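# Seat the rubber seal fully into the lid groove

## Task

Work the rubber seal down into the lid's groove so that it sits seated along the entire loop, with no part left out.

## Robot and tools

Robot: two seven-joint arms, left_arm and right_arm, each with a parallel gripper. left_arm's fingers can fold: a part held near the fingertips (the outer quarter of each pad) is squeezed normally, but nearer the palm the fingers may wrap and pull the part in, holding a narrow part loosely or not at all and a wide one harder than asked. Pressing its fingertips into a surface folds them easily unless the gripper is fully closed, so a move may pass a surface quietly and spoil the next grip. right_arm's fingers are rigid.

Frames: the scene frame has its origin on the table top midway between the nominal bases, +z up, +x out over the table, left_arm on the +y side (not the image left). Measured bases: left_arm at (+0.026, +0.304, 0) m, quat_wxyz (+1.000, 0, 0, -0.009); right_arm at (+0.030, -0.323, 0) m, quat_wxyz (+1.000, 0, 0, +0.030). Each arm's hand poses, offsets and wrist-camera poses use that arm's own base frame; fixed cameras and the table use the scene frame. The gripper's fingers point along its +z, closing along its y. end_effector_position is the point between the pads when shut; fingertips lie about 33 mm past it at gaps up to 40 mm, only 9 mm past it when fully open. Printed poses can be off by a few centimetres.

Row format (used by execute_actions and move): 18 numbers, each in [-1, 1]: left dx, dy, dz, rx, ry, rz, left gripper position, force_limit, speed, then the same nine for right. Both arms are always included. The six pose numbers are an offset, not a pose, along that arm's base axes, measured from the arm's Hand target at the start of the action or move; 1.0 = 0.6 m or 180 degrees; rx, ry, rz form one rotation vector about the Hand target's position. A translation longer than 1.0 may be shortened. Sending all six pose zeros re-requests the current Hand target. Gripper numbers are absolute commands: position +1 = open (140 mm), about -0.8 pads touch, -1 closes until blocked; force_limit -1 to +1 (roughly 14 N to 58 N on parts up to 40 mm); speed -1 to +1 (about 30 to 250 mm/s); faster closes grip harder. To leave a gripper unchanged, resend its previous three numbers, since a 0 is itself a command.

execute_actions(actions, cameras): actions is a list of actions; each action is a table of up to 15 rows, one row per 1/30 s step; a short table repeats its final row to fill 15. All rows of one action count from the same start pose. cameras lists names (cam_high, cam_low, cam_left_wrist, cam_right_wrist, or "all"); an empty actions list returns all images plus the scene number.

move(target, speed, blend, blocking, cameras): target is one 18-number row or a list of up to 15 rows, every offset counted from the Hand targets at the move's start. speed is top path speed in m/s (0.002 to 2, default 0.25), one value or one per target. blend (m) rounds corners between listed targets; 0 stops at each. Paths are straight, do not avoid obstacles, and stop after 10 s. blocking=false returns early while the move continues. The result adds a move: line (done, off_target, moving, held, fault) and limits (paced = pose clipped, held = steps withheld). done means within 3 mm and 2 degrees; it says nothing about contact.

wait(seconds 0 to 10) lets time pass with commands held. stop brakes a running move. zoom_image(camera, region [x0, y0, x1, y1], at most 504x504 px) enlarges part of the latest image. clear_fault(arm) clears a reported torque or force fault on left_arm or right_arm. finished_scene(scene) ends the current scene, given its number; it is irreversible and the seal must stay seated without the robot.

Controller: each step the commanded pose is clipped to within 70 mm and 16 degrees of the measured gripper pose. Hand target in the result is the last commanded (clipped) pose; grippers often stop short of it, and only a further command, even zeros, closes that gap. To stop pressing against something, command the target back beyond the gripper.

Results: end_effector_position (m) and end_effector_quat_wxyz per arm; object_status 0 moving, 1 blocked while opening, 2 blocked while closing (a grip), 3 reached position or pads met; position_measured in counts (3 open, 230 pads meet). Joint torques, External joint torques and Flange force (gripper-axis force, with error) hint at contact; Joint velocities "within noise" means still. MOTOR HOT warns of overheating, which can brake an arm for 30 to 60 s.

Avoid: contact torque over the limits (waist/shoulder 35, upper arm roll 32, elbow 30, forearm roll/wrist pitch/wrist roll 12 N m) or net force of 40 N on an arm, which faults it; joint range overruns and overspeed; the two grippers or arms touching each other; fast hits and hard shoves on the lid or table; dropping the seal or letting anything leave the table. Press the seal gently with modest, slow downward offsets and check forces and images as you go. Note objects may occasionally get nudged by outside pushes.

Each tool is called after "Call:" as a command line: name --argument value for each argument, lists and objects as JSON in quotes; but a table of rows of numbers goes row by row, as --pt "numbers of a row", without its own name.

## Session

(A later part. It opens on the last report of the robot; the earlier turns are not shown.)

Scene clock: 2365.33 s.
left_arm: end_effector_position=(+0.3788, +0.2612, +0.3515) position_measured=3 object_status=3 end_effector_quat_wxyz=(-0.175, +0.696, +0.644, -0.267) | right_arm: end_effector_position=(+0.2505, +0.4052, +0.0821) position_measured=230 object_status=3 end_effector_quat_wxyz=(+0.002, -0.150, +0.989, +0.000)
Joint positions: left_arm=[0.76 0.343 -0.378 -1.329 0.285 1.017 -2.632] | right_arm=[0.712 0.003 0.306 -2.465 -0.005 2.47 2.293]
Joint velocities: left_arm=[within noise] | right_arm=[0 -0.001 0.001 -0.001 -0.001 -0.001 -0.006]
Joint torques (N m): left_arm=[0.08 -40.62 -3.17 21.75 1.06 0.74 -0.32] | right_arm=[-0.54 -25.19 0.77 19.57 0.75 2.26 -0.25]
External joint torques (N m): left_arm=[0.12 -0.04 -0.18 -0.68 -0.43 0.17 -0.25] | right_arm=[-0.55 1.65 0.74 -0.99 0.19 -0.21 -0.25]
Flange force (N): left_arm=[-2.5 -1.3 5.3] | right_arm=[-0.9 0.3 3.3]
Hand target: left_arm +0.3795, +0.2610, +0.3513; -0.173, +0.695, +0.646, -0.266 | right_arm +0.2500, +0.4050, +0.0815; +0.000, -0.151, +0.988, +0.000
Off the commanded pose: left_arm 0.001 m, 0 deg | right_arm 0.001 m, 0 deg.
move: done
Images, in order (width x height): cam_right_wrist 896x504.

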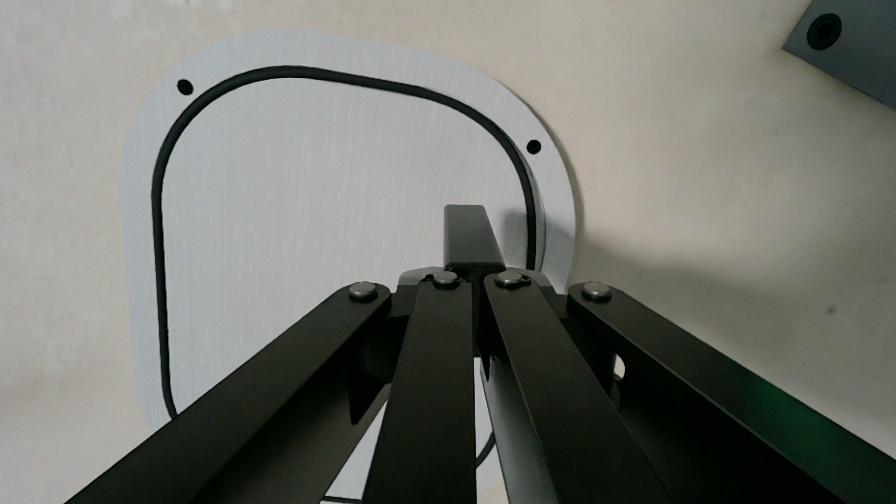

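Call:
move --pt "0 0 0 0 0 0 1 1 1 -0.0788 -0.0328 -0.0458 0 0 0 -1 -0.5 -1" --speed 0.15 --cameras '["cam_right_wrist"]'

Call:
move --pt "0 0 0 0 0 0 1 1 1 -0.0011 -0.0017 -0.0067 0 0 0 -1 -0.5 -1" --speed 0.05 --cameras '["cam_right_wrist"]'

Call:
move --pt "0 0 0 0 0 0 1 1 1 -0.0011 -0.0017 -0.006 0 0 0 -1 -0.5 -1" --speed 0.05 --cameras '["cam_right_wrist"]'

Call:
move --pt "0 0 0 0 0 0 1 1 1 -0.0011 -0.0017 -0.0057 0 0 0 -1 -0.5 -1" --speed 0.05 --cameras '["cam_right_wrist"]'

Call:
move --pt "0 0 0 0 0 0 1 1 1 0.0033 0.005 0.0184 0 0 0 -1 -0.5 -1" --speed 0.05 --cameras '["cam_right_wrist"]'

Scene clock: 2412.60 s.
left_arm: end_effector_position=(+0.3788, +0.2612, +0.3515) position_measured=3 object_status=3 end_effector_quat_wxyz=(-0.175, +0.696, +0.644, -0.267) | right_arm: end_effector_position=(+0.2030, +0.3845, +0.0534) position_measured=230 object_status=3 end_effector_quat_wxyz=(-0.001, -0.155, +0.988, -0.002)
Joint positions: left_arm=[0.76 0.343 -0.378 -1.329 0.285 1.017 -2.632] | right_arm=[0.745 -0.036 0.343 -2.608 0.021 2.571 2.331]
Joint velocities: left_arm=[within noise] | right_arm=[-0.001 -0.001 -0.001 -0.002 -0.001 0.003 0.006]
Joint torques (N m): left_arm=[0.09 -40.57 -3.17 21.72 1.05 0.74 -0.35] | right_arm=[-0.49 -23.1 0.86 17.4 0.64 2.74 0.17]
External joint torques (N m): left_arm=[0.07 -0.08 -0.24 -0.66 -0.44 0.18 -0.28] | right_arm=[-0.45 0.73 1.25 -1.62 0.15 0.29 0.17]
Flange force (N): left_arm=[-2.7 -1.3 5.2] | right_arm=[3.4 -1.4 3.5]
Hand target: left_arm +0.3795, +0.2610, +0.3513; -0.173, +0.695, +0.646, -0.266 | right_arm +0.2027, +0.3853, +0.0540; +0.000, -0.151, +0.988, +0.000
Off the commanded pose: left_arm 0.001 m, 0 deg | right_arm 0.001 m, 0 deg.
move: done
Images, in order (width x height): cam_right_wrist 896x504.

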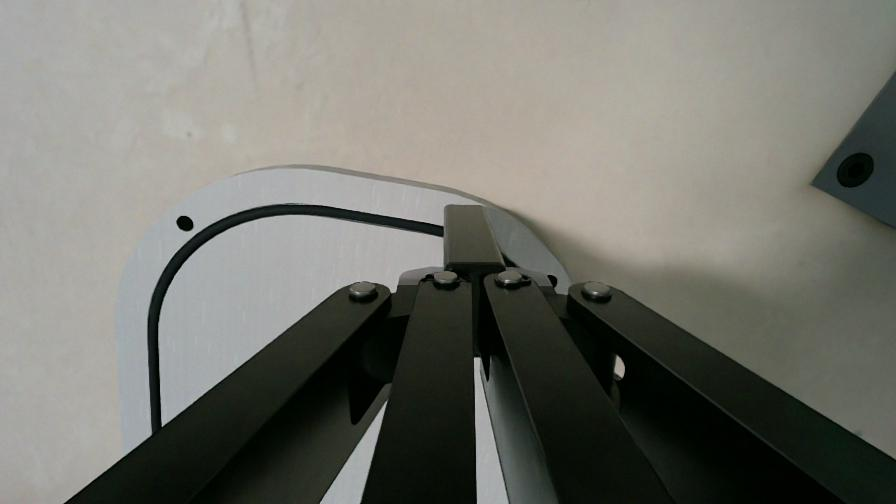

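Scene clock: 2413.40 s.
left_arm: end_effector_position=(+0.3788, +0.2612, +0.3515) position_measured=3 object_status=3 end_effector_quat_wxyz=(-0.175, +0.696, +0.644, -0.267) | right_arm: end_effector_position=(+0.2027, +0.3845, +0.0512) position_measured=230 object_status=3 end_effector_quat_wxyz=(+0.000, -0.152, +0.988, +0.000)
Joint positions: left_arm=[0.76 0.343 -0.378 -1.329 0.285 1.017 -2.632] | right_arm=[0.745 -0.032 0.343 -2.613 0.021 2.583 2.335]
Joint velocities: left_arm=[within noise] | right_arm=[0 0.001 0 0 -0.001 0.004 0.001]
Joint torques (N m): left_arm=[0.13 -40.59 -3.16 21.68 1.05 0.74 -0.34] | right_arm=[-0.57 -22 0.87 17.34 0.17 2.74 0.24]
External joint torques (N m): left_arm=[0.18 -0.2 -0.19 -0.65 -0.44 0.17 -0.27] | right_arm=[-0.6 1.84 1.15 -1.57 -0.31 0.29 0.24]
Flange force (N): left_arm=[-2.8 -1.7 5.6] | right_arm=[0.4 1.3 7.4]
Hand target: left_arm +0.3795, +0.2610, +0.3513; -0.173, +0.695, +0.646, -0.266 | right_arm +0.2020, +0.3843, +0.0500; +0.000, -0.151, +0.988, +0.000
Off the commanded pose: left_arm 0.001 m, 0 deg | right_arm 0.001 m, 0 deg.
move: done
Images, in order (width x height): cam_right_wrist 896x504.

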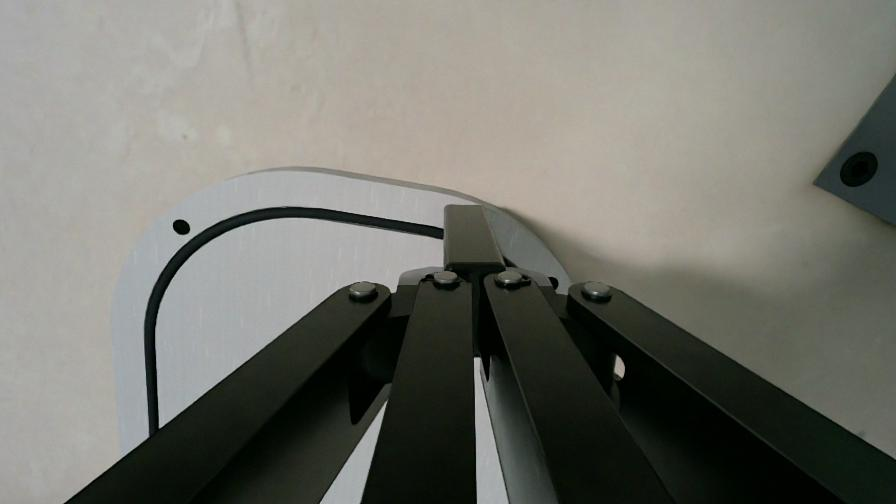

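Scene clock: 2414.10 s.
left_arm: end_effector_position=(+0.3788, +0.2612, +0.3515) position_measured=3 object_status=3 end_effector_quat_wxyz=(-0.175, +0.696, +0.644, -0.267) | right_arm: end_effector_position=(+0.2021, +0.3836, +0.0481) position_measured=230 object_status=3 end_effector_quat_wxyz=(+0.000, -0.152, +0.988, +0.000)
Joint positions: left_arm=[0.76 0.343 -0.378 -1.329 0.285 1.017 -2.632] | right_arm=[0.745 -0.027 0.343 -2.618 0.017 2.593 2.338]
Joint torques (N m): left_arm=[0.07 -40.55 -3.16 21.73 1.05 0.73 -0.33] | right_arm=[-0.52 -21.37 0.84 16.94 -0.04 3.09 0.1]
External joint torques (N m): left_arm=[0.07 -0.18 -0.22 -0.6 -0.44 0.16 -0.27] | right_arm=[-0.5 2.55 1.12 -1.9 -0.51 0.62 0.1]
Flange force (N): left_arm=[-2.7 -1.4 5.1] | right_arm=[-0.3 1.6 10.7]
Hand target: left_arm +0.3795, +0.2610, +0.3513; -0.173, +0.695, +0.646, -0.266 | right_arm +0.2014, +0.3832, +0.0464; +0.000, -0.151, +0.988, +0.000
Off the commanded pose: left_arm 0.001 m, 0 deg | right_arm 0.002 m, 0 deg.
move: done
Images, in order (width x height): cam_right_wrist 896x504.

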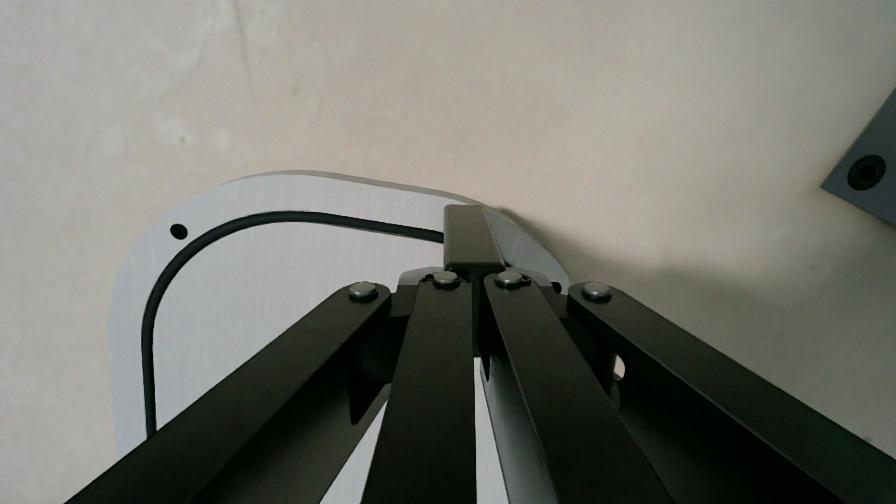

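Scene clock: 2414.90 s.
left_arm: end_effector_position=(+0.3788, +0.2612, +0.3515) position_measured=3 object_status=3 end_effector_quat_wxyz=(-0.175, +0.696, +0.644, -0.267) | right_arm: end_effector_position=(+0.2028, +0.3849, +0.0478) position_measured=230 object_status=3 end_effector_quat_wxyz=(+0.003, -0.153, +0.988, +0.003)
Joint positions: left_arm=[0.76 0.343 -0.378 -1.329 0.285 1.017 -2.632] | right_arm=[0.745 -0.026 0.344 -2.62 0.014 2.603 2.342]
Joint velocities: left_arm=[within noise] | right_arm=[0.001 -0.001 0.001 0 0 0.004 0.004]
Joint torques (N m): left_arm=[0.13 -40.57 -3.14 21.72 1.05 0.73 -0.38] | right_arm=[-0.91 -18.16 0.58 15.36 0.03 3.1 0.23]
External joint torques (N m): left_arm=[0.2 -0.26 -0.16 -0.55 -0.42 0.17 -0.31] | right_arm=[-0.89 5.75 0.86 -3.44 -0.44 0.61 0.23]
Flange force (N): left_arm=[-2.7 -1.6 5.2] | right_arm=[-3.2 3.9 20.4]
Hand target: left_arm +0.3795, +0.2610, +0.3513; -0.173, +0.695, +0.646, -0.266 | right_arm +0.2007, +0.3822, +0.0430; +0.000, -0.151, +0.988, +0.000
Off the commanded pose: left_arm 0.001 m, 0 deg | right_arm 0.006 m, 0 deg.
move: off_target (right_arm)
Images, in order (width x height): cam_right_wrist 896x504.

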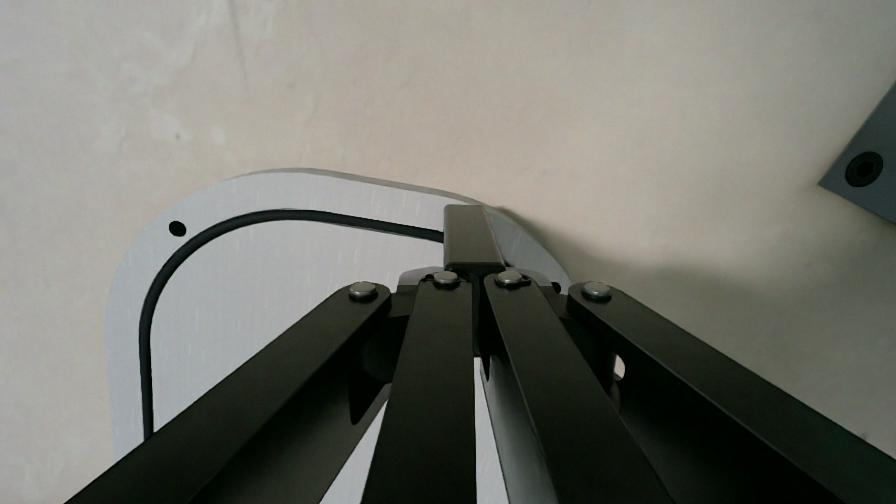

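Scene clock: 2415.87 s.
left_arm: end_effector_position=(+0.3788, +0.2612, +0.3515) position_measured=3 object_status=3 end_effector_quat_wxyz=(-0.175, +0.696, +0.644, -0.267) | right_arm: end_effector_position=(+0.2028, +0.3847, +0.0529) position_measured=230 object_status=3 end_effector_quat_wxyz=(+0.000, -0.150, +0.989, -0.001)
Joint positions: left_arm=[0.76 0.343 -0.378 -1.329 0.285 1.017 -2.632] | right_arm=[0.745 -0.036 0.344 -2.61 0.02 2.576 2.341]
Joint velocities: left_arm=[within noise] | right_arm=[0 0 0 0 0.001 -0.004 -0.002]
Joint torques (N m): left_arm=[0.08 -40.62 -3.16 21.7 1.06 0.73 -0.36] | right_arm=[-0.48 -23.02 0.4 18.05 0.67 2.24 -0.24]
External joint torques (N m): left_arm=[0.23 -0.13 -0.1 -0.66 -0.41 0.17 -0.29] | right_arm=[-0.46 0.71 0.77 -0.93 0.18 -0.21 -0.23]
Flange force (N): left_arm=[-2.6 -1.6 5.5] | right_arm=[0.9 -1.1 1.2]
Hand target: left_arm +0.3795, +0.2610, +0.3513; -0.173, +0.695, +0.646, -0.266 | right_arm +0.2027, +0.3852, +0.0540; +0.000, -0.151, +0.988, +0.000
Off the commanded pose: left_arm 0.001 m, 0 deg | right_arm 0.001 m, 0 deg.
move: done
Images, in order (width x height): cam_right_wrist 896x504.

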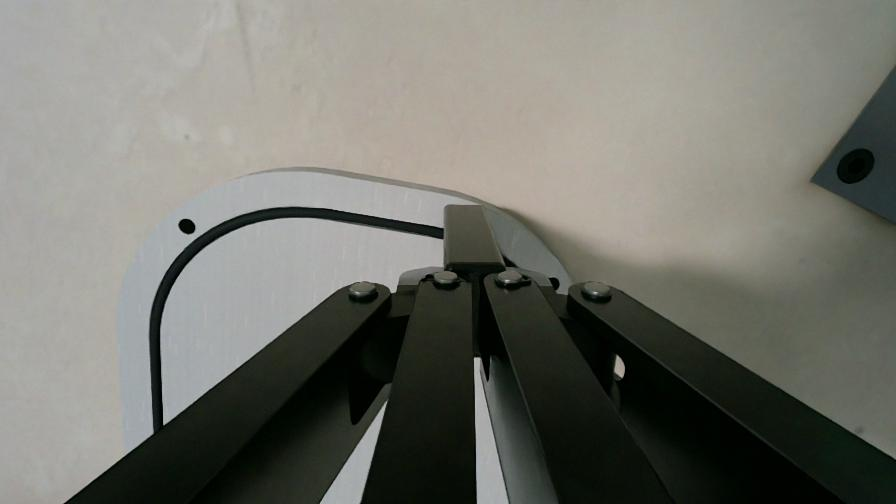

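Call:
move --pt "0 0 0 0 0 0 1 1 1 0.0788 0.033 0.0458 0 0 0 -1 -0.5 -1" --speed 0.2 --cameras '["cam_right_wrist"]'

Call:
zoom_image --camera "cam_right_wrist" --region '[360, 50, 560, 210]'

Scene clock: 2430.70 s.
left_arm: end_effector_position=(+0.3788, +0.2612, +0.3515) position_measured=3 object_status=3 end_effector_quat_wxyz=(-0.175, +0.696, +0.644, -0.267) | right_arm: end_effector_position=(+0.2499, +0.4058, +0.0823) position_measured=230 object_status=3 end_effector_quat_wxyz=(+0.001, -0.148, +0.989, +0.001)
Joint positions: left_arm=[0.76 0.343 -0.378 -1.329 0.285 1.017 -2.632] | right_arm=[0.712 0.002 0.307 -2.465 -0.001 2.47 2.293]
Joint velocities: left_arm=[within noise] | right_arm=[0.001 0 0 0 0.001 -0.001 -0.005]
Joint torques (N m): left_arm=[0.15 -40.63 -3.15 21.71 1.06 0.72 -0.34] | right_arm=[-0.59 -24.92 0.64 19.61 0.21 2.21 -0.27]
External joint torques (N m): left_arm=[0.11 -0.31 -0.23 -0.6 -0.43 0.16 -0.27] | right_arm=[-0.59 1.89 0.61 -0.93 -0.35 -0.25 -0.27]
Flange force (N): left_arm=[-2.9 -1.8 5.5] | right_arm=[-2.2 1.2 4.2]
Hand target: left_arm +0.3795, +0.2610, +0.3513; -0.173, +0.695, +0.646, -0.266 | right_arm +0.2500, +0.4050, +0.0815; +0.000, -0.151, +0.988, +0.000
Off the commanded pose: left_arm 0.001 m, 0 deg | right_arm 0.001 m, 0 deg.
move: done
Images, in order (width x height): cam_right_wrist 896x504.

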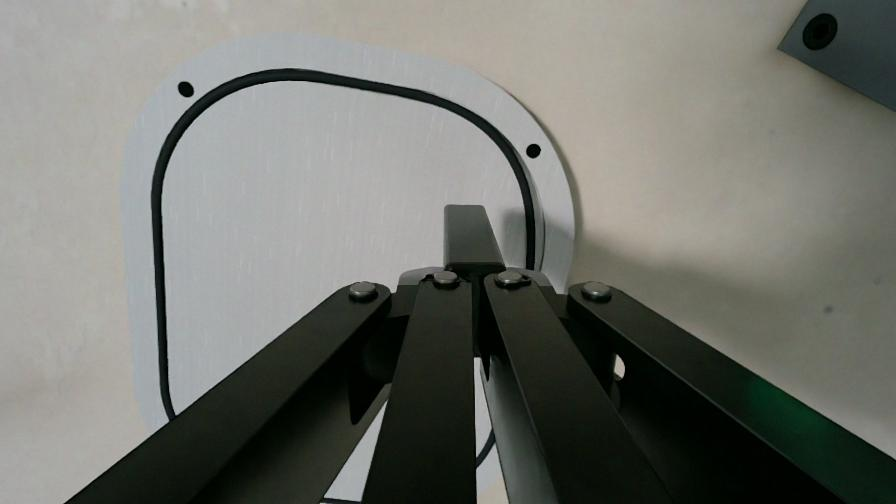

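Scaled by 2.520.

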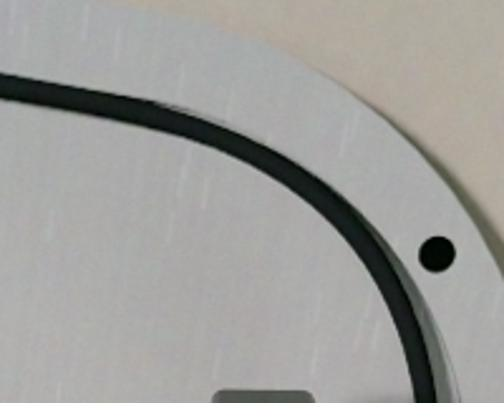

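Call:
zoom_image --camera "cam_right_wrist" --region '[400, 60, 500, 150]'

Call:
zoom_image --camera "cam_right_wrist" --region '[470, 110, 570, 200]'

Scaled by 5.040.

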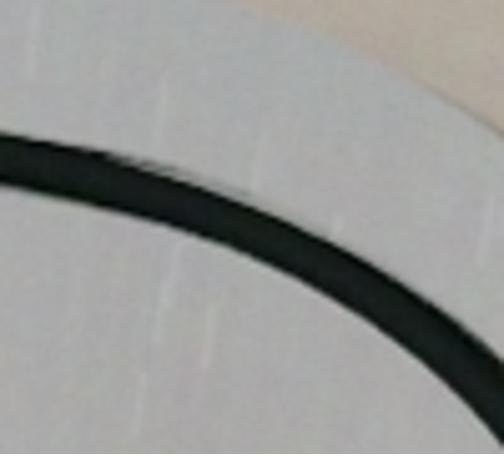

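Scaled by 5.040.

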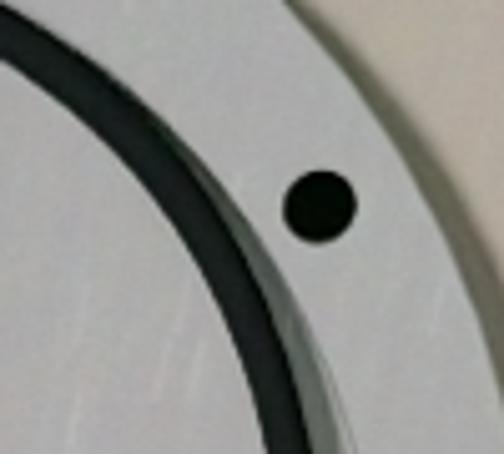

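Call:
move --pt "0 0 0 0 0 0 1 1 1 -0.0247 -0.0105 0 0 0 0 -1 -0.5 -1" --pt "0 0 0 0 0 0 1 1 1 -0.0247 -0.0105 -0.0533 0 0 0 -1 -0.5 -1" --pt "0 0 0 0 0 0 1 1 1 -0.0468 -0.0157 -0.0533 0 0 0 -1 -0.5 -1" --pt "0 0 0 0 0 0 1 1 1 -0.0398 0.0107 -0.0533 0 0 0 -1 -0.5 -1" --pt "0 0 0 0 0 0 1 1 1 -0.0243 0.0352 -0.0533 0 0 0 -1 -0.5 -1" --pt "0 0 0 0 0 0 1 1 1 0 0.0545 -0.0533 0 0 0 -1 -0.5 -1" --pt "0 0 0 0 0 0 1 1 1 0.0657 0.0595 -0.0533 0 0 0 -1 -0.5 -1" --pt "0 0 0 0 0 0 1 1 1 0 0.0545 -0.0533 0 0 0 -1 -0.5 -1" --pt "0 0 0 0 0 0 1 1 1 -0.0243 0.0352 -0.0533 0 0 0 -1 -0.5 -1" --pt "0 0 0 0 0 0 1 1 1 -0.0398 0.0107 -0.0533 0 0 0 -1 -0.5 -1" --pt "0 0 0 0 0 0 1 1 1 -0.0247 -0.0105 -0.0533 0 0 0 -1 -0.5 -1" --pt "0 0 0 0 0 0 1 1 1 -0.0247 -0.0105 0 0 0 0 -1 -0.5 -1" --pt "0 0 0 0 0 0 1 1 1 0 0 0 0 0 0 -1 -0.5 -1" --blend '[0.003,0.0005,0.001,0.003,0.003,0.003,0.001,0.003,0.003,0.001,0.003,0.003,0]' --speed '[0.2,0.08,0.06,0.08,0.08,0.08,0.08,0.08,0.08,0.08,0.08,0.15,0.15]' --cameras '["cam_right_wrist"]'

Call:
zoom_image --camera "cam_right_wrist" --region '[360, 50, 560, 210]'

Scene clock: 2485.27 s.
left_arm: end_effector_position=(+0.3788, +0.2612, +0.3515) position_measured=3 object_status=3 end_effector_quat_wxyz=(-0.175, +0.696, +0.644, -0.267) | right_arm: end_effector_position=(+0.2499, +0.4058, +0.0823) position_measured=230 object_status=3 end_effector_quat_wxyz=(+0.001, -0.148, +0.989, +0.001)
Joint positions: left_arm=[0.76 0.343 -0.378 -1.329 0.285 1.017 -2.632] | right_arm=[0.715 0.002 0.304 -2.465 -0.002 2.47 2.293]
Joint velocities: left_arm=[within noise] | right_arm=[0 0 0 0 0.002 -0.001 -0.006]
Joint torques (N m): left_arm=[0.04 -40.65 -3.16 21.72 1.05 0.72 -0.35] | right_arm=[-0.62 -24.97 0.6 19.56 0.46 2.26 -0.26]
External joint torques (N m): left_arm=[0.02 -0.17 -0.23 -0.67 -0.44 0.16 -0.28] | right_arm=[-0.55 1.93 0.65 -1.03 -0.1 -0.21 -0.26]
Flange force (N): left_arm=[-2.9 -1.5 5.4] | right_arm=[-1.7 0.9 4.2]
Hand target: left_arm +0.3795, +0.2610, +0.3513; -0.173, +0.695, +0.646, -0.266 | right_arm +0.2500, +0.4050, +0.0815; +0.000, -0.151, +0.988, +0.000
Off the commanded pose: left_arm 0.001 m, 0 deg | right_arm 0.001 m, 0 deg.
move: done
Images, in order (width x height): cam_right_wrist 896x504.

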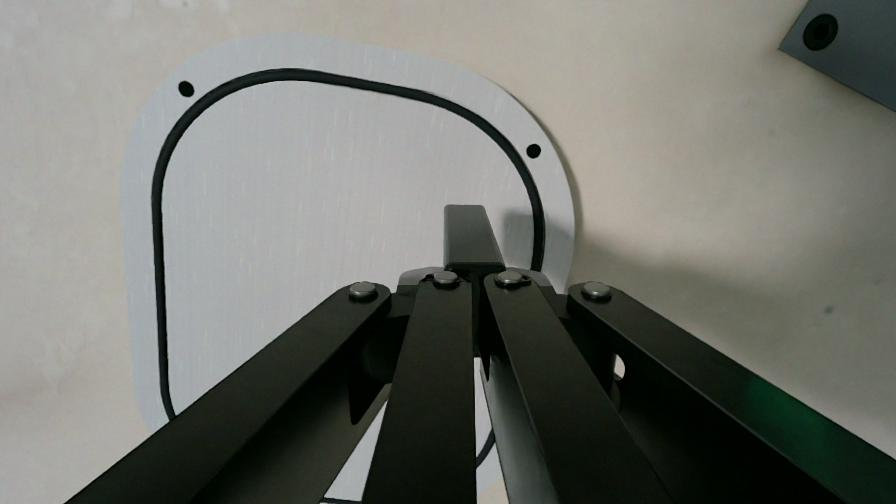

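Scaled by 2.520.

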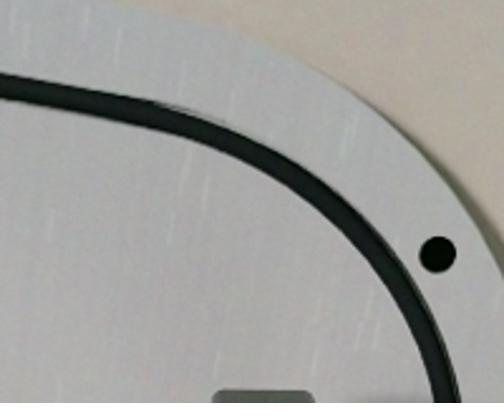

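Call:
move --pt "0 0 0 0 0 0 1 1 1 -0.0268 -0.0252 0 0 0 0 -1 -0.5 -1" --pt "0 0 0 0 0 0 1 1 1 -0.0268 -0.0252 -0.0533 0 0 0 -1 -0.5 -1" --pt "0 0 0 0 0 0 1 1 1 -0.0507 -0.0192 -0.0533 0 0 0 -1 -0.5 -1" --pt "0 0 0 0 0 0 1 1 1 -0.0268 -0.0252 -0.0533 0 0 0 -1 -0.5 -1" --pt "0 0 0 0 0 0 1 1 1 -0.0268 -0.0252 -0.0267 0 0 0 -1 -0.5 -1" --pt "0 0 0 0 0 0 1 1 1 -0.0763 -0.0315 -0.0458 0 0 0 -1 -0.5 -1" --pt "0 0 0 0 0 0 1 1 1 -0.0813 -0.0368 -0.0642 0 0 0 -1 -0.5 -1" --pt "0 0 0 0 0 0 1 1 1 -0.0763 -0.0315 -0.0458 0 0 0 -1 -0.5 -1" --pt "0 0 0 0 0 0 1 1 1 -0.0753 -0.017 -0.0458 0 0 0 -1 -0.5 -1" --pt "0 0 0 0 0 0 1 1 1 -0.0803 -0.0223 -0.0642 0 0 0 -1 -0.5 -1" --pt "0 0 0 0 0 0 1 1 1 -0.0753 -0.017 -0.0458 0 0 0 -1 -0.5 -1" --pt "0 0 0 0 0 0 1 1 1 -0.0717 -0.001 -0.0458 0 0 0 -1 -0.5 -1" --pt "0 0 0 0 0 0 1 1 1 -0.0767 -0.0063 -0.0642 0 0 0 -1 -0.5 -1" --blend '[0.003,0.0005,0.001,0.003,0.003,0.0005,0,0.0005,0.0005,0,0.0005,0.0005,0]' --speed '[0.2,0.08,0.06,0.08,0.15,0.15,0.05,0.05,0.08,0.05,0.05,0.08,0.05]' --cameras '[]'

Call:
move --pt "0 0 0 0 0 0 1 1 1 0.005 0.0053 0.0183 0 0 0 -1 -0.5 -1" --pt "0 0 0 0 0 0 1 1 1 0.0767 0.0063 0.0642 0 0 0 -1 -0.5 -1" --speed '[0.05,0.2]' --blend '[0.0005,0]' --cameras '["cam_right_wrist"]'

Call:
zoom_image --camera "cam_right_wrist" --region '[360, 50, 560, 210]'

Scene clock: 2527.13 s.
left_arm: end_effector_position=(+0.3788, +0.2612, +0.3515) position_measured=3 object_status=3 end_effector_quat_wxyz=(-0.175, +0.696, +0.644, -0.267) | right_arm: end_effector_position=(+0.2066, +0.4037, +0.0479) position_measured=230 object_status=3 end_effector_quat_wxyz=(+0.003, -0.152, +0.988, +0.003)
Joint positions: left_arm=[0.76 0.343 -0.378 -1.329 0.285 1.017 -2.632] | right_arm=[0.751 0.022 0.346 -2.561 -0.018 2.589 2.377]
Joint velocities: left_arm=[within noise] | right_arm=[0.001 0 0 0.001 -0.001 0.001 0.004]
Joint torques (N m): left_arm=[0.12 -40.57 -3.16 21.73 1.05 0.74 -0.35] | right_arm=[-0.37 -19.79 1.14 15.5 0.08 3.08 0.09]
External joint torques (N m): left_arm=[0.04 -0.02 -0.27 -0.71 -0.45 0.17 -0.29] | right_arm=[-0.39 5.83 0.9 -3.47 -0.4 0.59 0.09]
Flange force (N): left_arm=[-2.7 -1.2 5.3] | right_arm=[-2.2 3.4 19.1]
Hand target: left_arm +0.3795, +0.2610, +0.3513; -0.173, +0.695, +0.646, -0.266 | right_arm +0.2040, +0.4012, +0.0430; +0.000, -0.151, +0.988, +0.000
Off the commanded pose: left_arm 0.001 m, 0 deg | right_arm 0.006 m, 0 deg.
move: off_target (right_arm)
No camera images: "cameras" was empty.

Scene clock: 2528.77 s.
left_arm: end_effector_position=(+0.3788, +0.2612, +0.3515) position_measured=3 object_status=3 end_effector_quat_wxyz=(-0.175, +0.696, +0.644, -0.267) | right_arm: end_effector_position=(+0.2502, +0.4050, +0.0815) position_measured=230 object_status=3 end_effector_quat_wxyz=(+0.001, -0.150, +0.989, +0.000)
Joint positions: left_arm=[0.76 0.343 -0.378 -1.329 0.285 1.017 -2.632] | right_arm=[0.712 0.004 0.307 -2.465 -0.006 2.47 2.293]
Joint velocities: left_arm=[within noise] | right_arm=[0 0 0 -0.001 0 0 -0.006]
Joint torques (N m): left_arm=[0.13 -40.63 -3.18 21.7 1.05 0.74 -0.32] | right_arm=[-0.58 -25.51 0.84 19.54 0.76 2.36 -0.28]
External joint torques (N m): left_arm=[0.08 -0.21 -0.27 -0.64 -0.45 0.18 -0.25] | right_arm=[-0.55 1.44 0.83 -1.01 0.2 -0.1 -0.28]
Flange force (N): left_arm=[-2.8 -1.6 5.5] | right_arm=[-0.3 -0.2 3.1]
Hand target: left_arm +0.3795, +0.2610, +0.3513; -0.173, +0.695, +0.646, -0.266 | right_arm +0.2500, +0.4050, +0.0815; +0.000, -0.151, +0.988, +0.000
Off the commanded pose: left_arm 0.001 m, 0 deg | right_arm 0.000 m, 0 deg.
move: done
Images, in order (width x height): cam_right_wrist 896x504.

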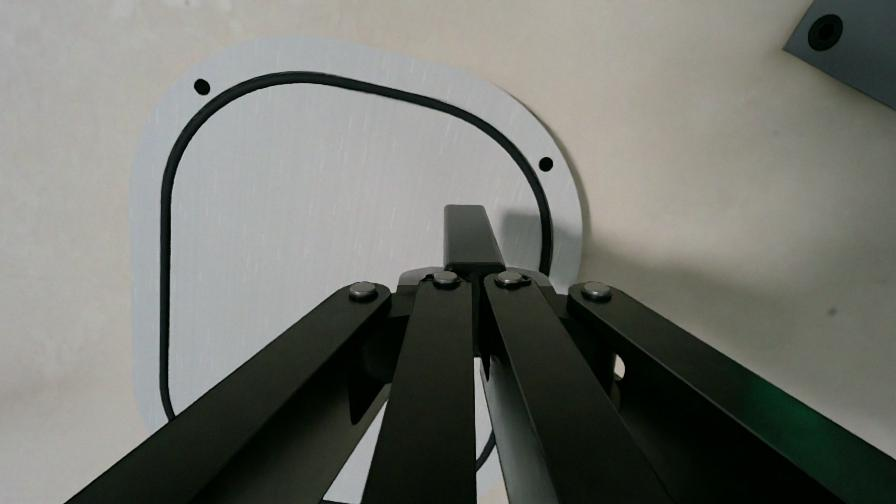

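Scaled by 2.520.

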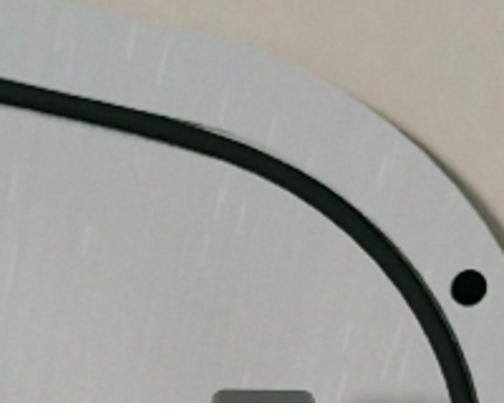

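Call:
move --pt "0 0 0 0 0 0 1 1 1 -0.0565 0.0312 -0.0458 0 0 0 -1 -0.5 -1" --pt "0 0 0 0 0 0 1 1 1 -0.0615 0.0258 -0.0642 0 0 0 -1 -0.5 -1" --pt "0 0 0 0 0 0 1 1 1 -0.0565 0.0312 -0.0458 0 0 0 -1 -0.5 -1" --pt "0 0 0 0 0 0 1 1 1 -0.0402 0.0508 -0.0458 0 0 0 -1 -0.5 -1" --pt "0 0 0 0 0 0 1 1 1 -0.0452 0.0455 -0.0642 0 0 0 -1 -0.5 -1" --pt "0 0 0 0 0 0 1 1 1 -0.0402 0.0508 -0.0458 0 0 0 -1 -0.5 -1" --pt "0 0 0 0 0 0 1 1 1 -0.0198 0.0657 -0.0458 0 0 0 -1 -0.5 -1" --pt "0 0 0 0 0 0 1 1 1 -0.0248 0.0603 -0.0642 0 0 0 -1 -0.5 -1" --blend '[0.0005,0,0.0005,0.0005,0,0.0005,0.0005,0]' --speed '[0.15,0.05,0.05,0.08,0.05,0.05,0.08,0.05]' --cameras '[]'

Call:
move --pt "0 0 0 0 0 0 1 1 1 0.005 0.0053 0.0183 0 0 0 -1 -0.5 -1" --pt "0 0 0 0 0 0 1 1 1 0.0248 -0.0603 0.0642 0 0 0 -1 -0.5 -1" --speed '[0.05,0.2]' --blend '[0.0005,0]' --cameras '["cam_right_wrist"]'

Call:
zoom_image --camera "cam_right_wrist" --region '[360, 60, 590, 240]'

Scene clock: 2564.37 s.
left_arm: end_effector_position=(+0.3788, +0.2612, +0.3515) position_measured=3 object_status=3 end_effector_quat_wxyz=(-0.175, +0.696, +0.644, -0.267) | right_arm: end_effector_position=(+0.2359, +0.4449, +0.0482) position_measured=230 object_status=3 end_effector_quat_wxyz=(+0.003, -0.153, +0.988, +0.003)
Joint positions: left_arm=[0.76 0.343 -0.378 -1.329 0.285 1.017 -2.632] | right_arm=[0.758 0.149 0.32 -2.392 -0.083 2.54 2.406]
Joint velocities: left_arm=[within noise] | right_arm=[0.001 0 0.001 0 -0.004 0 0.003]
Joint torques (N m): left_arm=[0.09 -40.59 -3.14 21.72 1.06 0.74 -0.37] | right_arm=[-1.49 -23.79 0.96 15.34 -0.05 3.12 0.05]
External joint torques (N m): left_arm=[0.1 -0.15 -0.18 -0.65 -0.44 0.17 -0.3] | right_arm=[-1.47 6.77 -0.56 -4.21 -0.57 0.64 0.05]
Flange force (N): left_arm=[-2.8 -1.4 5.4] | right_arm=[-2.6 0.1 19.2]
Hand target: left_arm +0.3795, +0.2610, +0.3513; -0.173, +0.695, +0.646, -0.266 | right_arm +0.2351, +0.4412, +0.0430; +0.000, -0.151, +0.988, +0.000
Off the commanded pose: left_arm 0.001 m, 0 deg | right_arm 0.006 m, 0 deg.
move: off_target (right_arm)
No camera images: "cameras" was empty.

Scene clock: 2566.13 s.
left_arm: end_effector_position=(+0.3788, +0.2612, +0.3515) position_measured=3 object_status=3 end_effector_quat_wxyz=(-0.175, +0.696, +0.644, -0.267) | right_arm: end_effector_position=(+0.2498, +0.4061, +0.0811) position_measured=230 object_status=3 end_effector_quat_wxyz=(+0.001, -0.150, +0.989, +0.000)
Joint positions: left_arm=[0.76 0.343 -0.378 -1.329 0.285 1.017 -2.632] | right_arm=[0.715 0.007 0.305 -2.462 -0.006 2.47 2.293]
Joint velocities: left_arm=[within noise] | right_arm=[-0.002 0.001 0.001 -0.001 0 0 -0.006]
Joint torques (N m): left_arm=[0.09 -40.62 -3.15 21.67 1.06 0.72 -0.37] | right_arm=[-0.94 -26.15 0.37 18.85 0.75 2.32 -0.2]
External joint torques (N m): left_arm=[0.13 -0.36 -0.18 -0.59 -0.42 0.16 -0.31] | right_arm=[-0.91 0.97 0.33 -1.73 0.19 -0.15 -0.2]
Flange force (N): left_arm=[-3.0 -1.9 5.6] | right_arm=[1.9 -3.0 2.4]
Hand target: left_arm +0.3795, +0.2610, +0.3513; -0.173, +0.695, +0.646, -0.266 | right_arm +0.2500, +0.4050, +0.0815; +0.000, -0.151, +0.988, +0.000
Off the commanded pose: left_arm 0.001 m, 0 deg | right_arm 0.001 m, 0 deg.
move: done
Images, in order (width x height): cam_right_wrist 896x504.

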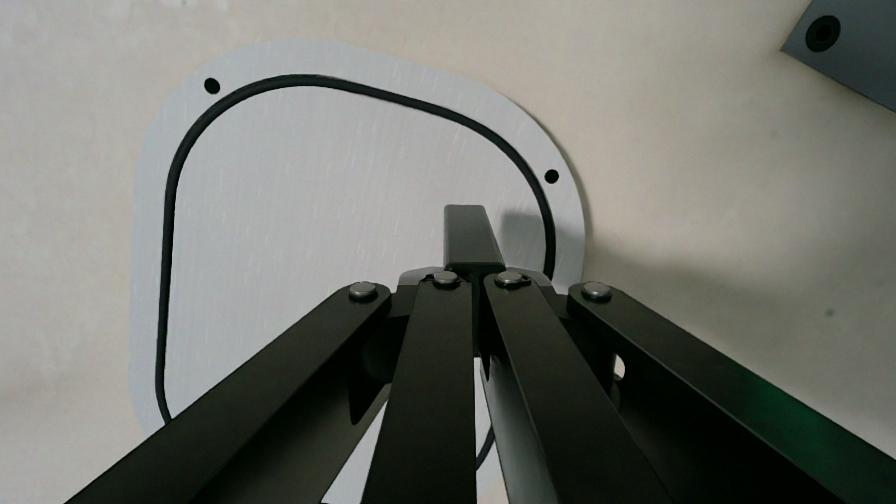

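Scaled by 2.191.

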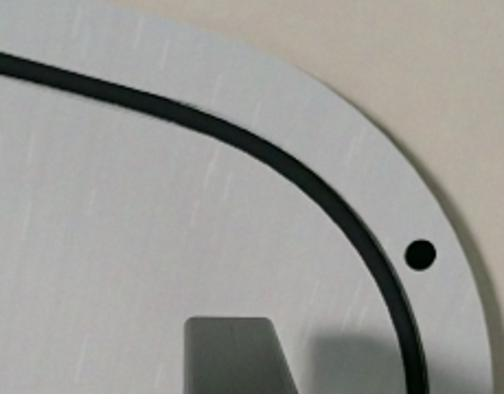

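Call:
move --target '[0,0,0,0,0,0,1,1,1,0.15,0.075,0,0,0,0,-1,-0.5,-1]' --speed 0.2 --cameras '["cam_right_wrist"]'

Call:
zoom_image --camera "cam_right_wrist" --region '[400, 0, 600, 210]'

Scene clock: 2580.60 s.
left_arm: end_effector_position=(+0.3788, +0.2612, +0.3515) position_measured=3 object_status=3 end_effector_quat_wxyz=(-0.175, +0.696, +0.644, -0.267) | right_arm: end_effector_position=(+0.3407, +0.4504, +0.0825) position_measured=230 object_status=3 end_effector_quat_wxyz=(+0.001, -0.147, +0.989, +0.002)
Joint positions: left_arm=[0.76 0.343 -0.378 -1.329 0.285 1.017 -2.632] | right_arm=[0.675 0.234 0.252 -2.155 -0.083 2.384 2.256]
Joint velocities: left_arm=[within noise] | right_arm=[0.001 -0.001 -0.001 -0.001 0 -0.005 -0.005]
Joint torques (N m): left_arm=[0.11 -40.61 -3.15 21.71 1.05 0.73 -0.32] | right_arm=[-0.57 -33.67 3.45 20.51 0.24 2.39 -0.2]
External joint torques (N m): left_arm=[0.02 -0.12 -0.27 -0.68 -0.45 0.17 -0.26] | right_arm=[-0.75 2.29 1.22 -0.98 -0.38 -0.07 -0.2]
Flange force (N): left_arm=[-2.8 -1.4 5.4] | right_arm=[-1.9 0.9 4.2]
Hand target: left_arm +0.3795, +0.2610, +0.3513; -0.173, +0.695, +0.646, -0.266 | right_arm +0.3400, +0.4500, +0.0815; +0.000, -0.151, +0.988, +0.000
Off the commanded pose: left_arm 0.001 m, 0 deg | right_arm 0.001 m, 1 deg.
move: done
Images, in order (width x height): cam_right_wrist 896x504.

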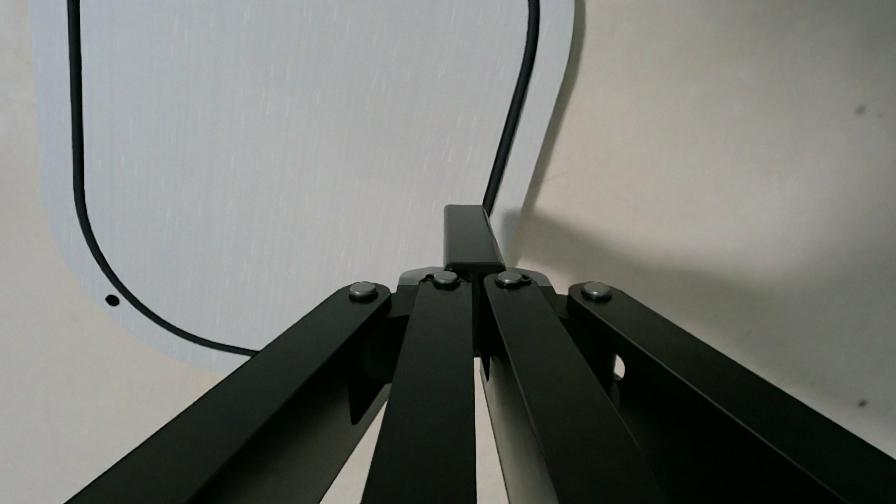

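Scaled by 2.400.

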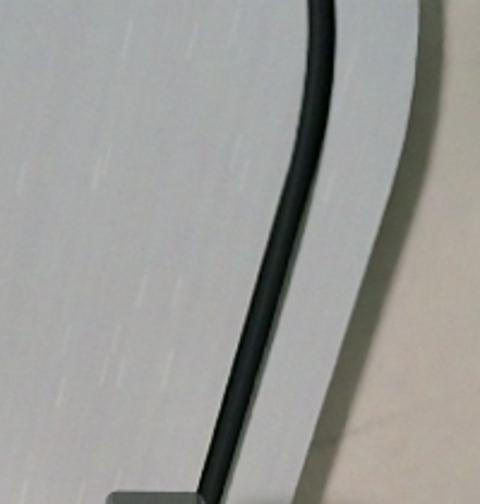

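Call:
move --pt "0 0 0 0 0 0 1 1 1 -0.1185 0.0117 -0.0458 0 0 0 -1 -0.5 -1" --pt "0 0 0 0 0 0 1 1 1 -0.1235 0.0058 -0.0638 0 0 0 -1 -0.5 -1" --pt "0 0 0 0 0 0 1 1 1 -0.1185 0.0117 -0.0458 0 0 0 -1 -0.5 -1" --pt "0 0 0 0 0 0 1 1 1 -0.0852 0.0132 -0.0458 0 0 0 -1 -0.5 -1" --pt "0 0 0 0 0 0 1 1 1 -0.0902 0.0073 -0.0638 0 0 0 -1 -0.5 -1" --pt "0 0 0 0 0 0 1 1 1 -0.0852 0.0132 -0.0458 0 0 0 -1 -0.5 -1" --pt "0 0 0 0 0 0 1 1 1 -0.0518 0.0148 -0.0458 0 0 0 -1 -0.5 -1" --pt "0 0 0 0 0 0 1 1 1 -0.0568 0.009 -0.0638 0 0 0 -1 -0.5 -1" --blend '[0.0005,0,0.0005,0.0005,0,0.0005,0.0005,0]' --speed '[0.15,0.05,0.05,0.08,0.05,0.05,0.08,0.05]' --cameras '[]'

Call:
move --pt "0 0 0 0 0 0 1 1 1 0.005 0.0058 0.018 0 0 0 -1 -0.5 -1" --pt "0 0 0 0 0 0 1 1 1 0.0568 -0.009 0.0638 0 0 0 -1 -0.5 -1" --speed '[0.05,0.2]' --blend '[0.0005,0]' --cameras '["cam_right_wrist"]'

Call:
zoom_image --camera "cam_right_wrist" --region '[400, 0, 600, 210]'

Scene clock: 2625.13 s.
left_arm: end_effector_position=(+0.3788, +0.2612, +0.3515) position_measured=3 object_status=3 end_effector_quat_wxyz=(-0.175, +0.696, +0.644, -0.267) | right_arm: end_effector_position=(+0.3073, +0.4574, +0.0485) position_measured=230 object_status=3 end_effector_quat_wxyz=(+0.002, -0.148, +0.989, +0.001)
Joint positions: left_arm=[0.76 0.343 -0.378 -1.329 0.285 1.017 -2.632] | right_arm=[0.73 0.264 0.248 -2.22 -0.106 2.478 2.328]
Joint velocities: left_arm=[within noise] | right_arm=[-0.002 -0.002 -0.001 -0.002 -0.003 0.002 -0.004]
Joint torques (N m): left_arm=[0.09 -40.63 -3.12 21.72 1.06 0.73 -0.39] | right_arm=[-0.84 -28.57 2.88 16.45 0.02 3.58 -0.16]
External joint torques (N m): left_arm=[0.07 -0.14 -0.19 -0.66 -0.44 0.17 -0.32] | right_arm=[-0.76 7.18 0.66 -3.92 -0.53 1.1 -0.16]
Flange force (N): left_arm=[-2.8 -1.4 5.4] | right_arm=[-1.5 0.5 17.9]
Hand target: left_arm +0.3795, +0.2610, +0.3513; -0.173, +0.695, +0.646, -0.266 | right_arm +0.3059, +0.4554, +0.0432; +0.000, -0.151, +0.988, +0.000
Off the commanded pose: left_arm 0.001 m, 0 deg | right_arm 0.006 m, 1 deg.
move: off_target (right_arm)
No camera images: "cameras" was empty.

Scene clock: 2626.67 s.
left_arm: end_effector_position=(+0.3788, +0.2612, +0.3515) position_measured=3 object_status=3 end_effector_quat_wxyz=(-0.175, +0.696, +0.644, -0.267) | right_arm: end_effector_position=(+0.3402, +0.4501, +0.0815) position_measured=230 object_status=3 end_effector_quat_wxyz=(+0.001, -0.150, +0.989, +0.000)
Joint positions: left_arm=[0.76 0.343 -0.378 -1.329 0.285 1.017 -2.632] | right_arm=[0.678 0.236 0.25 -2.155 -0.087 2.383 2.256]
Joint velocities: left_arm=[within noise] | right_arm=[0 0 0 0 -0.001 -0.001 -0.006]
Joint torques (N m): left_arm=[0.09 -40.61 -3.16 21.72 1.05 0.73 -0.34] | right_arm=[-1.03 -34.24 3.44 20.46 0.71 2.34 -0.25]
External joint torques (N m): left_arm=[0.15 -0.19 -0.17 -0.62 -0.43 0.16 -0.28] | right_arm=[-0.99 1.71 1.41 -1 0.09 -0.11 -0.25]
Flange force (N): left_arm=[-2.7 -1.6 5.3] | right_arm=[-0.4 -0.6 2.6]
Hand target: left_arm +0.3795, +0.2610, +0.3513; -0.173, +0.695, +0.646, -0.266 | right_arm +0.3400, +0.4500, +0.0815; +0.000, -0.151, +0.988, +0.000
Off the commanded pose: left_arm 0.001 m, 0 deg | right_arm 0.000 m, 0 deg.
move: done
Images, in order (width x height): cam_right_wrist 896x504.

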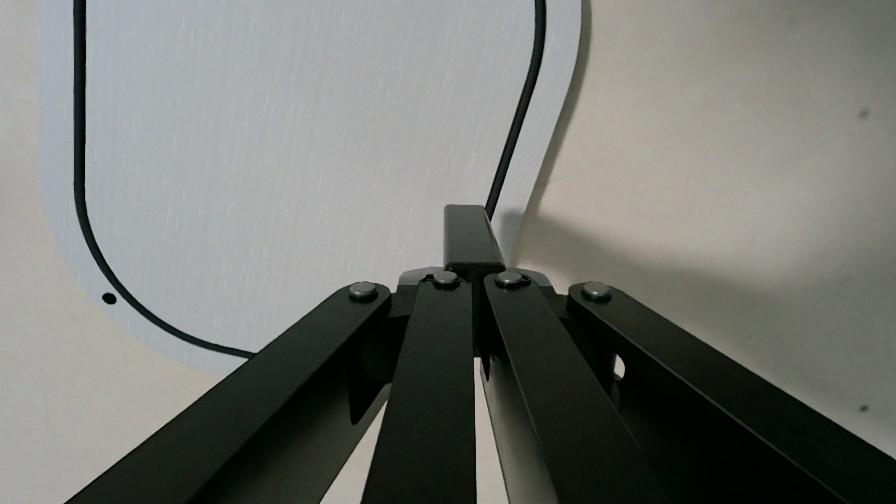

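Scaled by 2.400.

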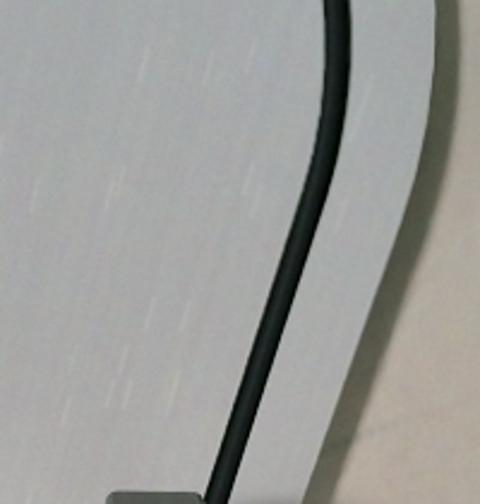

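Call:
move --target '[0,0,0,0,0,0,1,1,1,0.1167,0.0333,0,0,0,0,-1,-0.5,-1]' --speed 0.2 --cameras '["cam_right_wrist"]'

Call:
zoom_image --camera "cam_right_wrist" --region '[320, 0, 560, 250]'

Scene clock: 2635.23 s.
left_arm: end_effector_position=(+0.3788, +0.2612, +0.3515) position_measured=3 object_status=3 end_effector_quat_wxyz=(-0.175, +0.696, +0.644, -0.267) | right_arm: end_effector_position=(+0.4102, +0.4707, +0.0826) position_measured=230 object_status=3 end_effector_quat_wxyz=(+0.001, -0.148, +0.989, +0.001)
Joint positions: left_arm=[0.76 0.343 -0.378 -1.329 0.285 1.017 -2.632] | right_arm=[0.647 0.39 0.222 -1.919 -0.112 2.301 2.201]
Joint velocities: left_arm=[within noise] | right_arm=[0.001 0 0.001 0 0.001 -0.003 -0.006]
Joint torques (N m): left_arm=[0.13 -40.62 -3.14 21.72 1.05 0.73 -0.34] | right_arm=[-0.69 -39.35 4.55 21.31 0.3 2.36 -0.23]
External joint torques (N m): left_arm=[0.18 -0.11 -0.16 -0.67 -0.44 0.17 -0.28] | right_arm=[-0.89 2.52 1.23 -1.02 -0.36 -0.11 -0.23]
Flange force (N): left_arm=[-2.7 -1.5 5.5] | right_arm=[-2.2 0.4 3.9]
Hand target: left_arm +0.3795, +0.2610, +0.3513; -0.173, +0.695, +0.646, -0.266 | right_arm +0.4100, +0.4700, +0.0815; +0.000, -0.151, +0.988, +0.000
Off the commanded pose: left_arm 0.001 m, 0 deg | right_arm 0.001 m, 0 deg.
move: done
Images, in order (width x height): cam_right_wrist 896x504.

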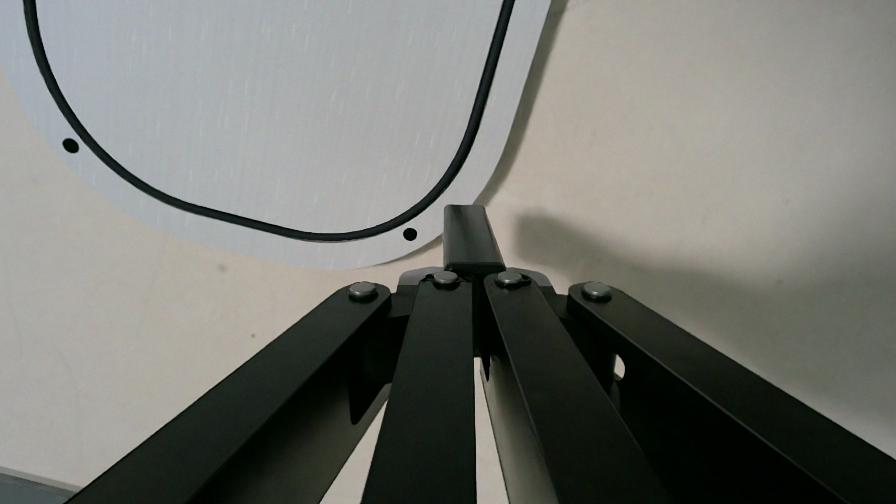

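Scaled by 2.016.

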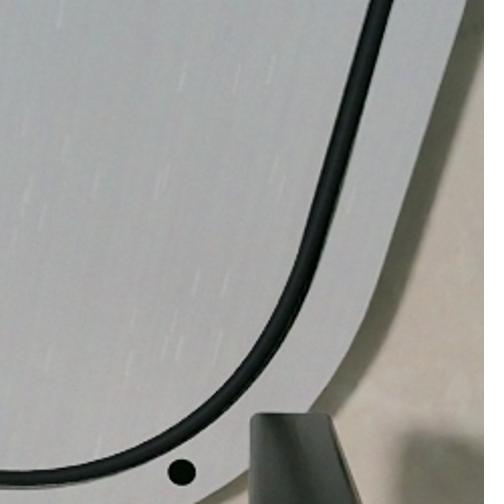

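Call:
move --pt "0 0 0 0 0 0 1 1 1 -0.1265 -0.0135 -0.0458 0 0 0 -1 -0.5 -1" --pt "0 0 0 0 0 0 1 1 1 -0.1315 -0.0185 -0.0635 0 0 0 -1 -0.5 -1" --pt "0 0 0 0 0 0 1 1 1 -0.1265 -0.0135 -0.0458 0 0 0 -1 -0.5 -1" --pt "0 0 0 0 0 0 1 1 1 -0.0965 -0.0125 -0.0458 0 0 0 -1 -0.5 -1" --pt "0 0 0 0 0 0 1 1 1 -0.1015 -0.0175 -0.0635 0 0 0 -1 -0.5 -1" --pt "0 0 0 0 0 0 1 1 1 -0.0965 -0.0125 -0.0458 0 0 0 -1 -0.5 -1" --pt "0 0 0 0 0 0 1 1 1 -0.0667 -0.0113 -0.0458 0 0 0 -1 -0.5 -1" --pt "0 0 0 0 0 0 1 1 1 -0.0717 -0.0163 -0.0635 0 0 0 -1 -0.5 -1" --pt "0 0 0 0 0 0 1 1 1 -0.0667 -0.0113 -0.0458 0 0 0 -1 -0.5 -1" --pt "0 0 0 0 0 0 1 1 1 -0.0322 -0.0135 -0.0458 0 0 0 -1 -0.5 -1" --pt "0 0 0 0 0 0 1 1 1 -0.0372 -0.0185 -0.0635 0 0 0 -1 -0.5 -1" --blend '[0.0005,0,0.0005,0.0005,0,0.0005,0.0005,0,0.0005,0.0005,0]' --speed '[0.15,0.05,0.05,0.08,0.05,0.05,0.08,0.05,0.05,0.08,0.05]' --cameras '[]'

Call:
move --pt "0 0 0 0 0 0 1 1 1 0.005 0.005 0.0177 0 0 0 -1 -0.5 -1" --pt "0 0 0 0 0 0 1 1 1 0.0372 0.0185 0.0635 0 0 0 -1 -0.5 -1" --speed '[0.05,0.2]' --blend '[0.0005,0]' --cameras '["cam_right_wrist"]'

Call:
zoom_image --camera "cam_right_wrist" --region '[320, 0, 560, 250]'

Scene clock: 2668.30 s.
left_arm: end_effector_position=(+0.3788, +0.2612, +0.3515) position_measured=3 object_status=3 end_effector_quat_wxyz=(-0.175, +0.696, +0.644, -0.267) | right_arm: end_effector_position=(+0.3898, +0.4620, +0.0489) position_measured=230 object_status=3 end_effector_quat_wxyz=(+0.003, -0.148, +0.989, +0.003)
Joint positions: left_arm=[0.76 0.343 -0.378 -1.329 0.285 1.017 -2.632] | right_arm=[0.661 0.391 0.216 -2.02 -0.122 2.408 2.226]
Joint velocities: left_arm=[within noise] | right_arm=[0 0.001 0.001 -0.001 -0.002 0 -0.006]
Joint torques (N m): left_arm=[0.11 -40.6 -3.17 21.71 1.05 0.73 -0.34] | right_arm=[-0.79 -34.34 3.74 17.06 0.16 2.78 -0.25]
External joint torques (N m): left_arm=[0.19 -0.11 -0.17 -0.67 -0.44 0.17 -0.28] | right_arm=[-0.83 6.26 0.65 -4.07 -0.44 0.32 -0.25]
Flange force (N): left_arm=[-2.7 -1.5 5.5] | right_arm=[0.8 -1.7 12.7]
Hand target: left_arm +0.3795, +0.2610, +0.3513; -0.173, +0.695, +0.646, -0.266 | right_arm +0.3877, +0.4589, +0.0434; +0.000, -0.151, +0.988, +0.000
Off the commanded pose: left_arm 0.001 m, 0 deg | right_arm 0.007 m, 1 deg.
move: off_target (right_arm)
No camera images: "cameras" was empty.

Scene clock: 2669.53 s.
left_arm: end_effector_position=(+0.3788, +0.2612, +0.3515) position_measured=3 object_status=3 end_effector_quat_wxyz=(-0.175, +0.696, +0.644, -0.267) | right_arm: end_effector_position=(+0.4106, +0.4706, +0.0826) position_measured=230 object_status=3 end_effector_quat_wxyz=(+0.002, -0.150, +0.989, +0.000)
Joint positions: left_arm=[0.76 0.343 -0.378 -1.329 0.285 1.017 -2.632] | right_arm=[0.646 0.391 0.223 -1.919 -0.116 2.301 2.2]
Joint velocities: left_arm=[within noise] | right_arm=[0 0.001 0.001 0 0.001 -0.006 -0.003]
Joint torques (N m): left_arm=[0.1 -40.59 -3.21 21.7 1.05 0.73 -0.35] | right_arm=[-1.08 -39.33 4.67 21.3 0.61 2.5 -0.19]
External joint torques (N m): left_arm=[0.19 -0.06 -0.18 -0.7 -0.44 0.16 -0.29] | right_arm=[-1.08 2.57 1.52 -1.05 -0.05 0.02 -0.19]
Flange force (N): left_arm=[-2.7 -1.4 5.5] | right_arm=[-1.9 0.1 4.0]
Hand target: left_arm +0.3795, +0.2610, +0.3513; -0.173, +0.695, +0.646, -0.266 | right_arm +0.4100, +0.4700, +0.0815; +0.000, -0.151, +0.988, +0.000
Off the commanded pose: left_arm 0.001 m, 0 deg | right_arm 0.001 m, 0 deg.
move: done
Images, in order (width x height): cam_right_wrist 896x504.

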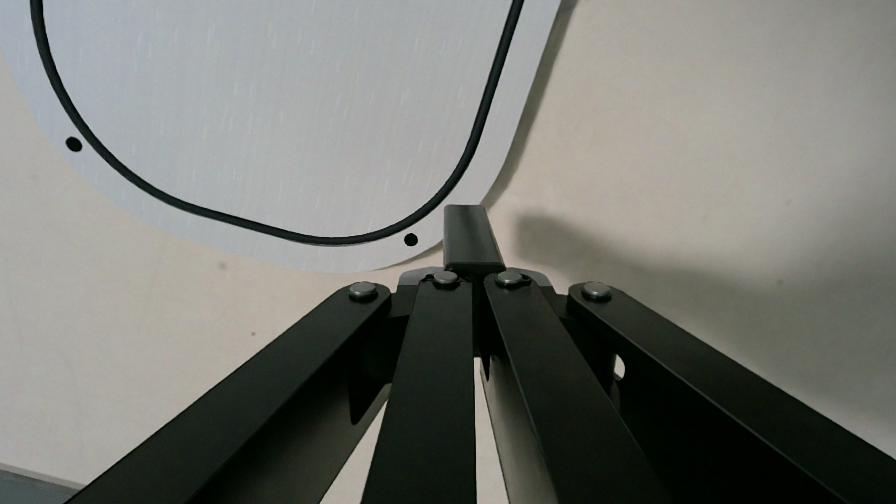

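Scaled by 2.016.

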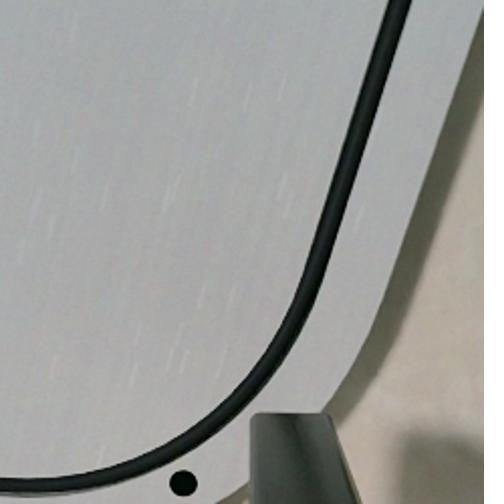

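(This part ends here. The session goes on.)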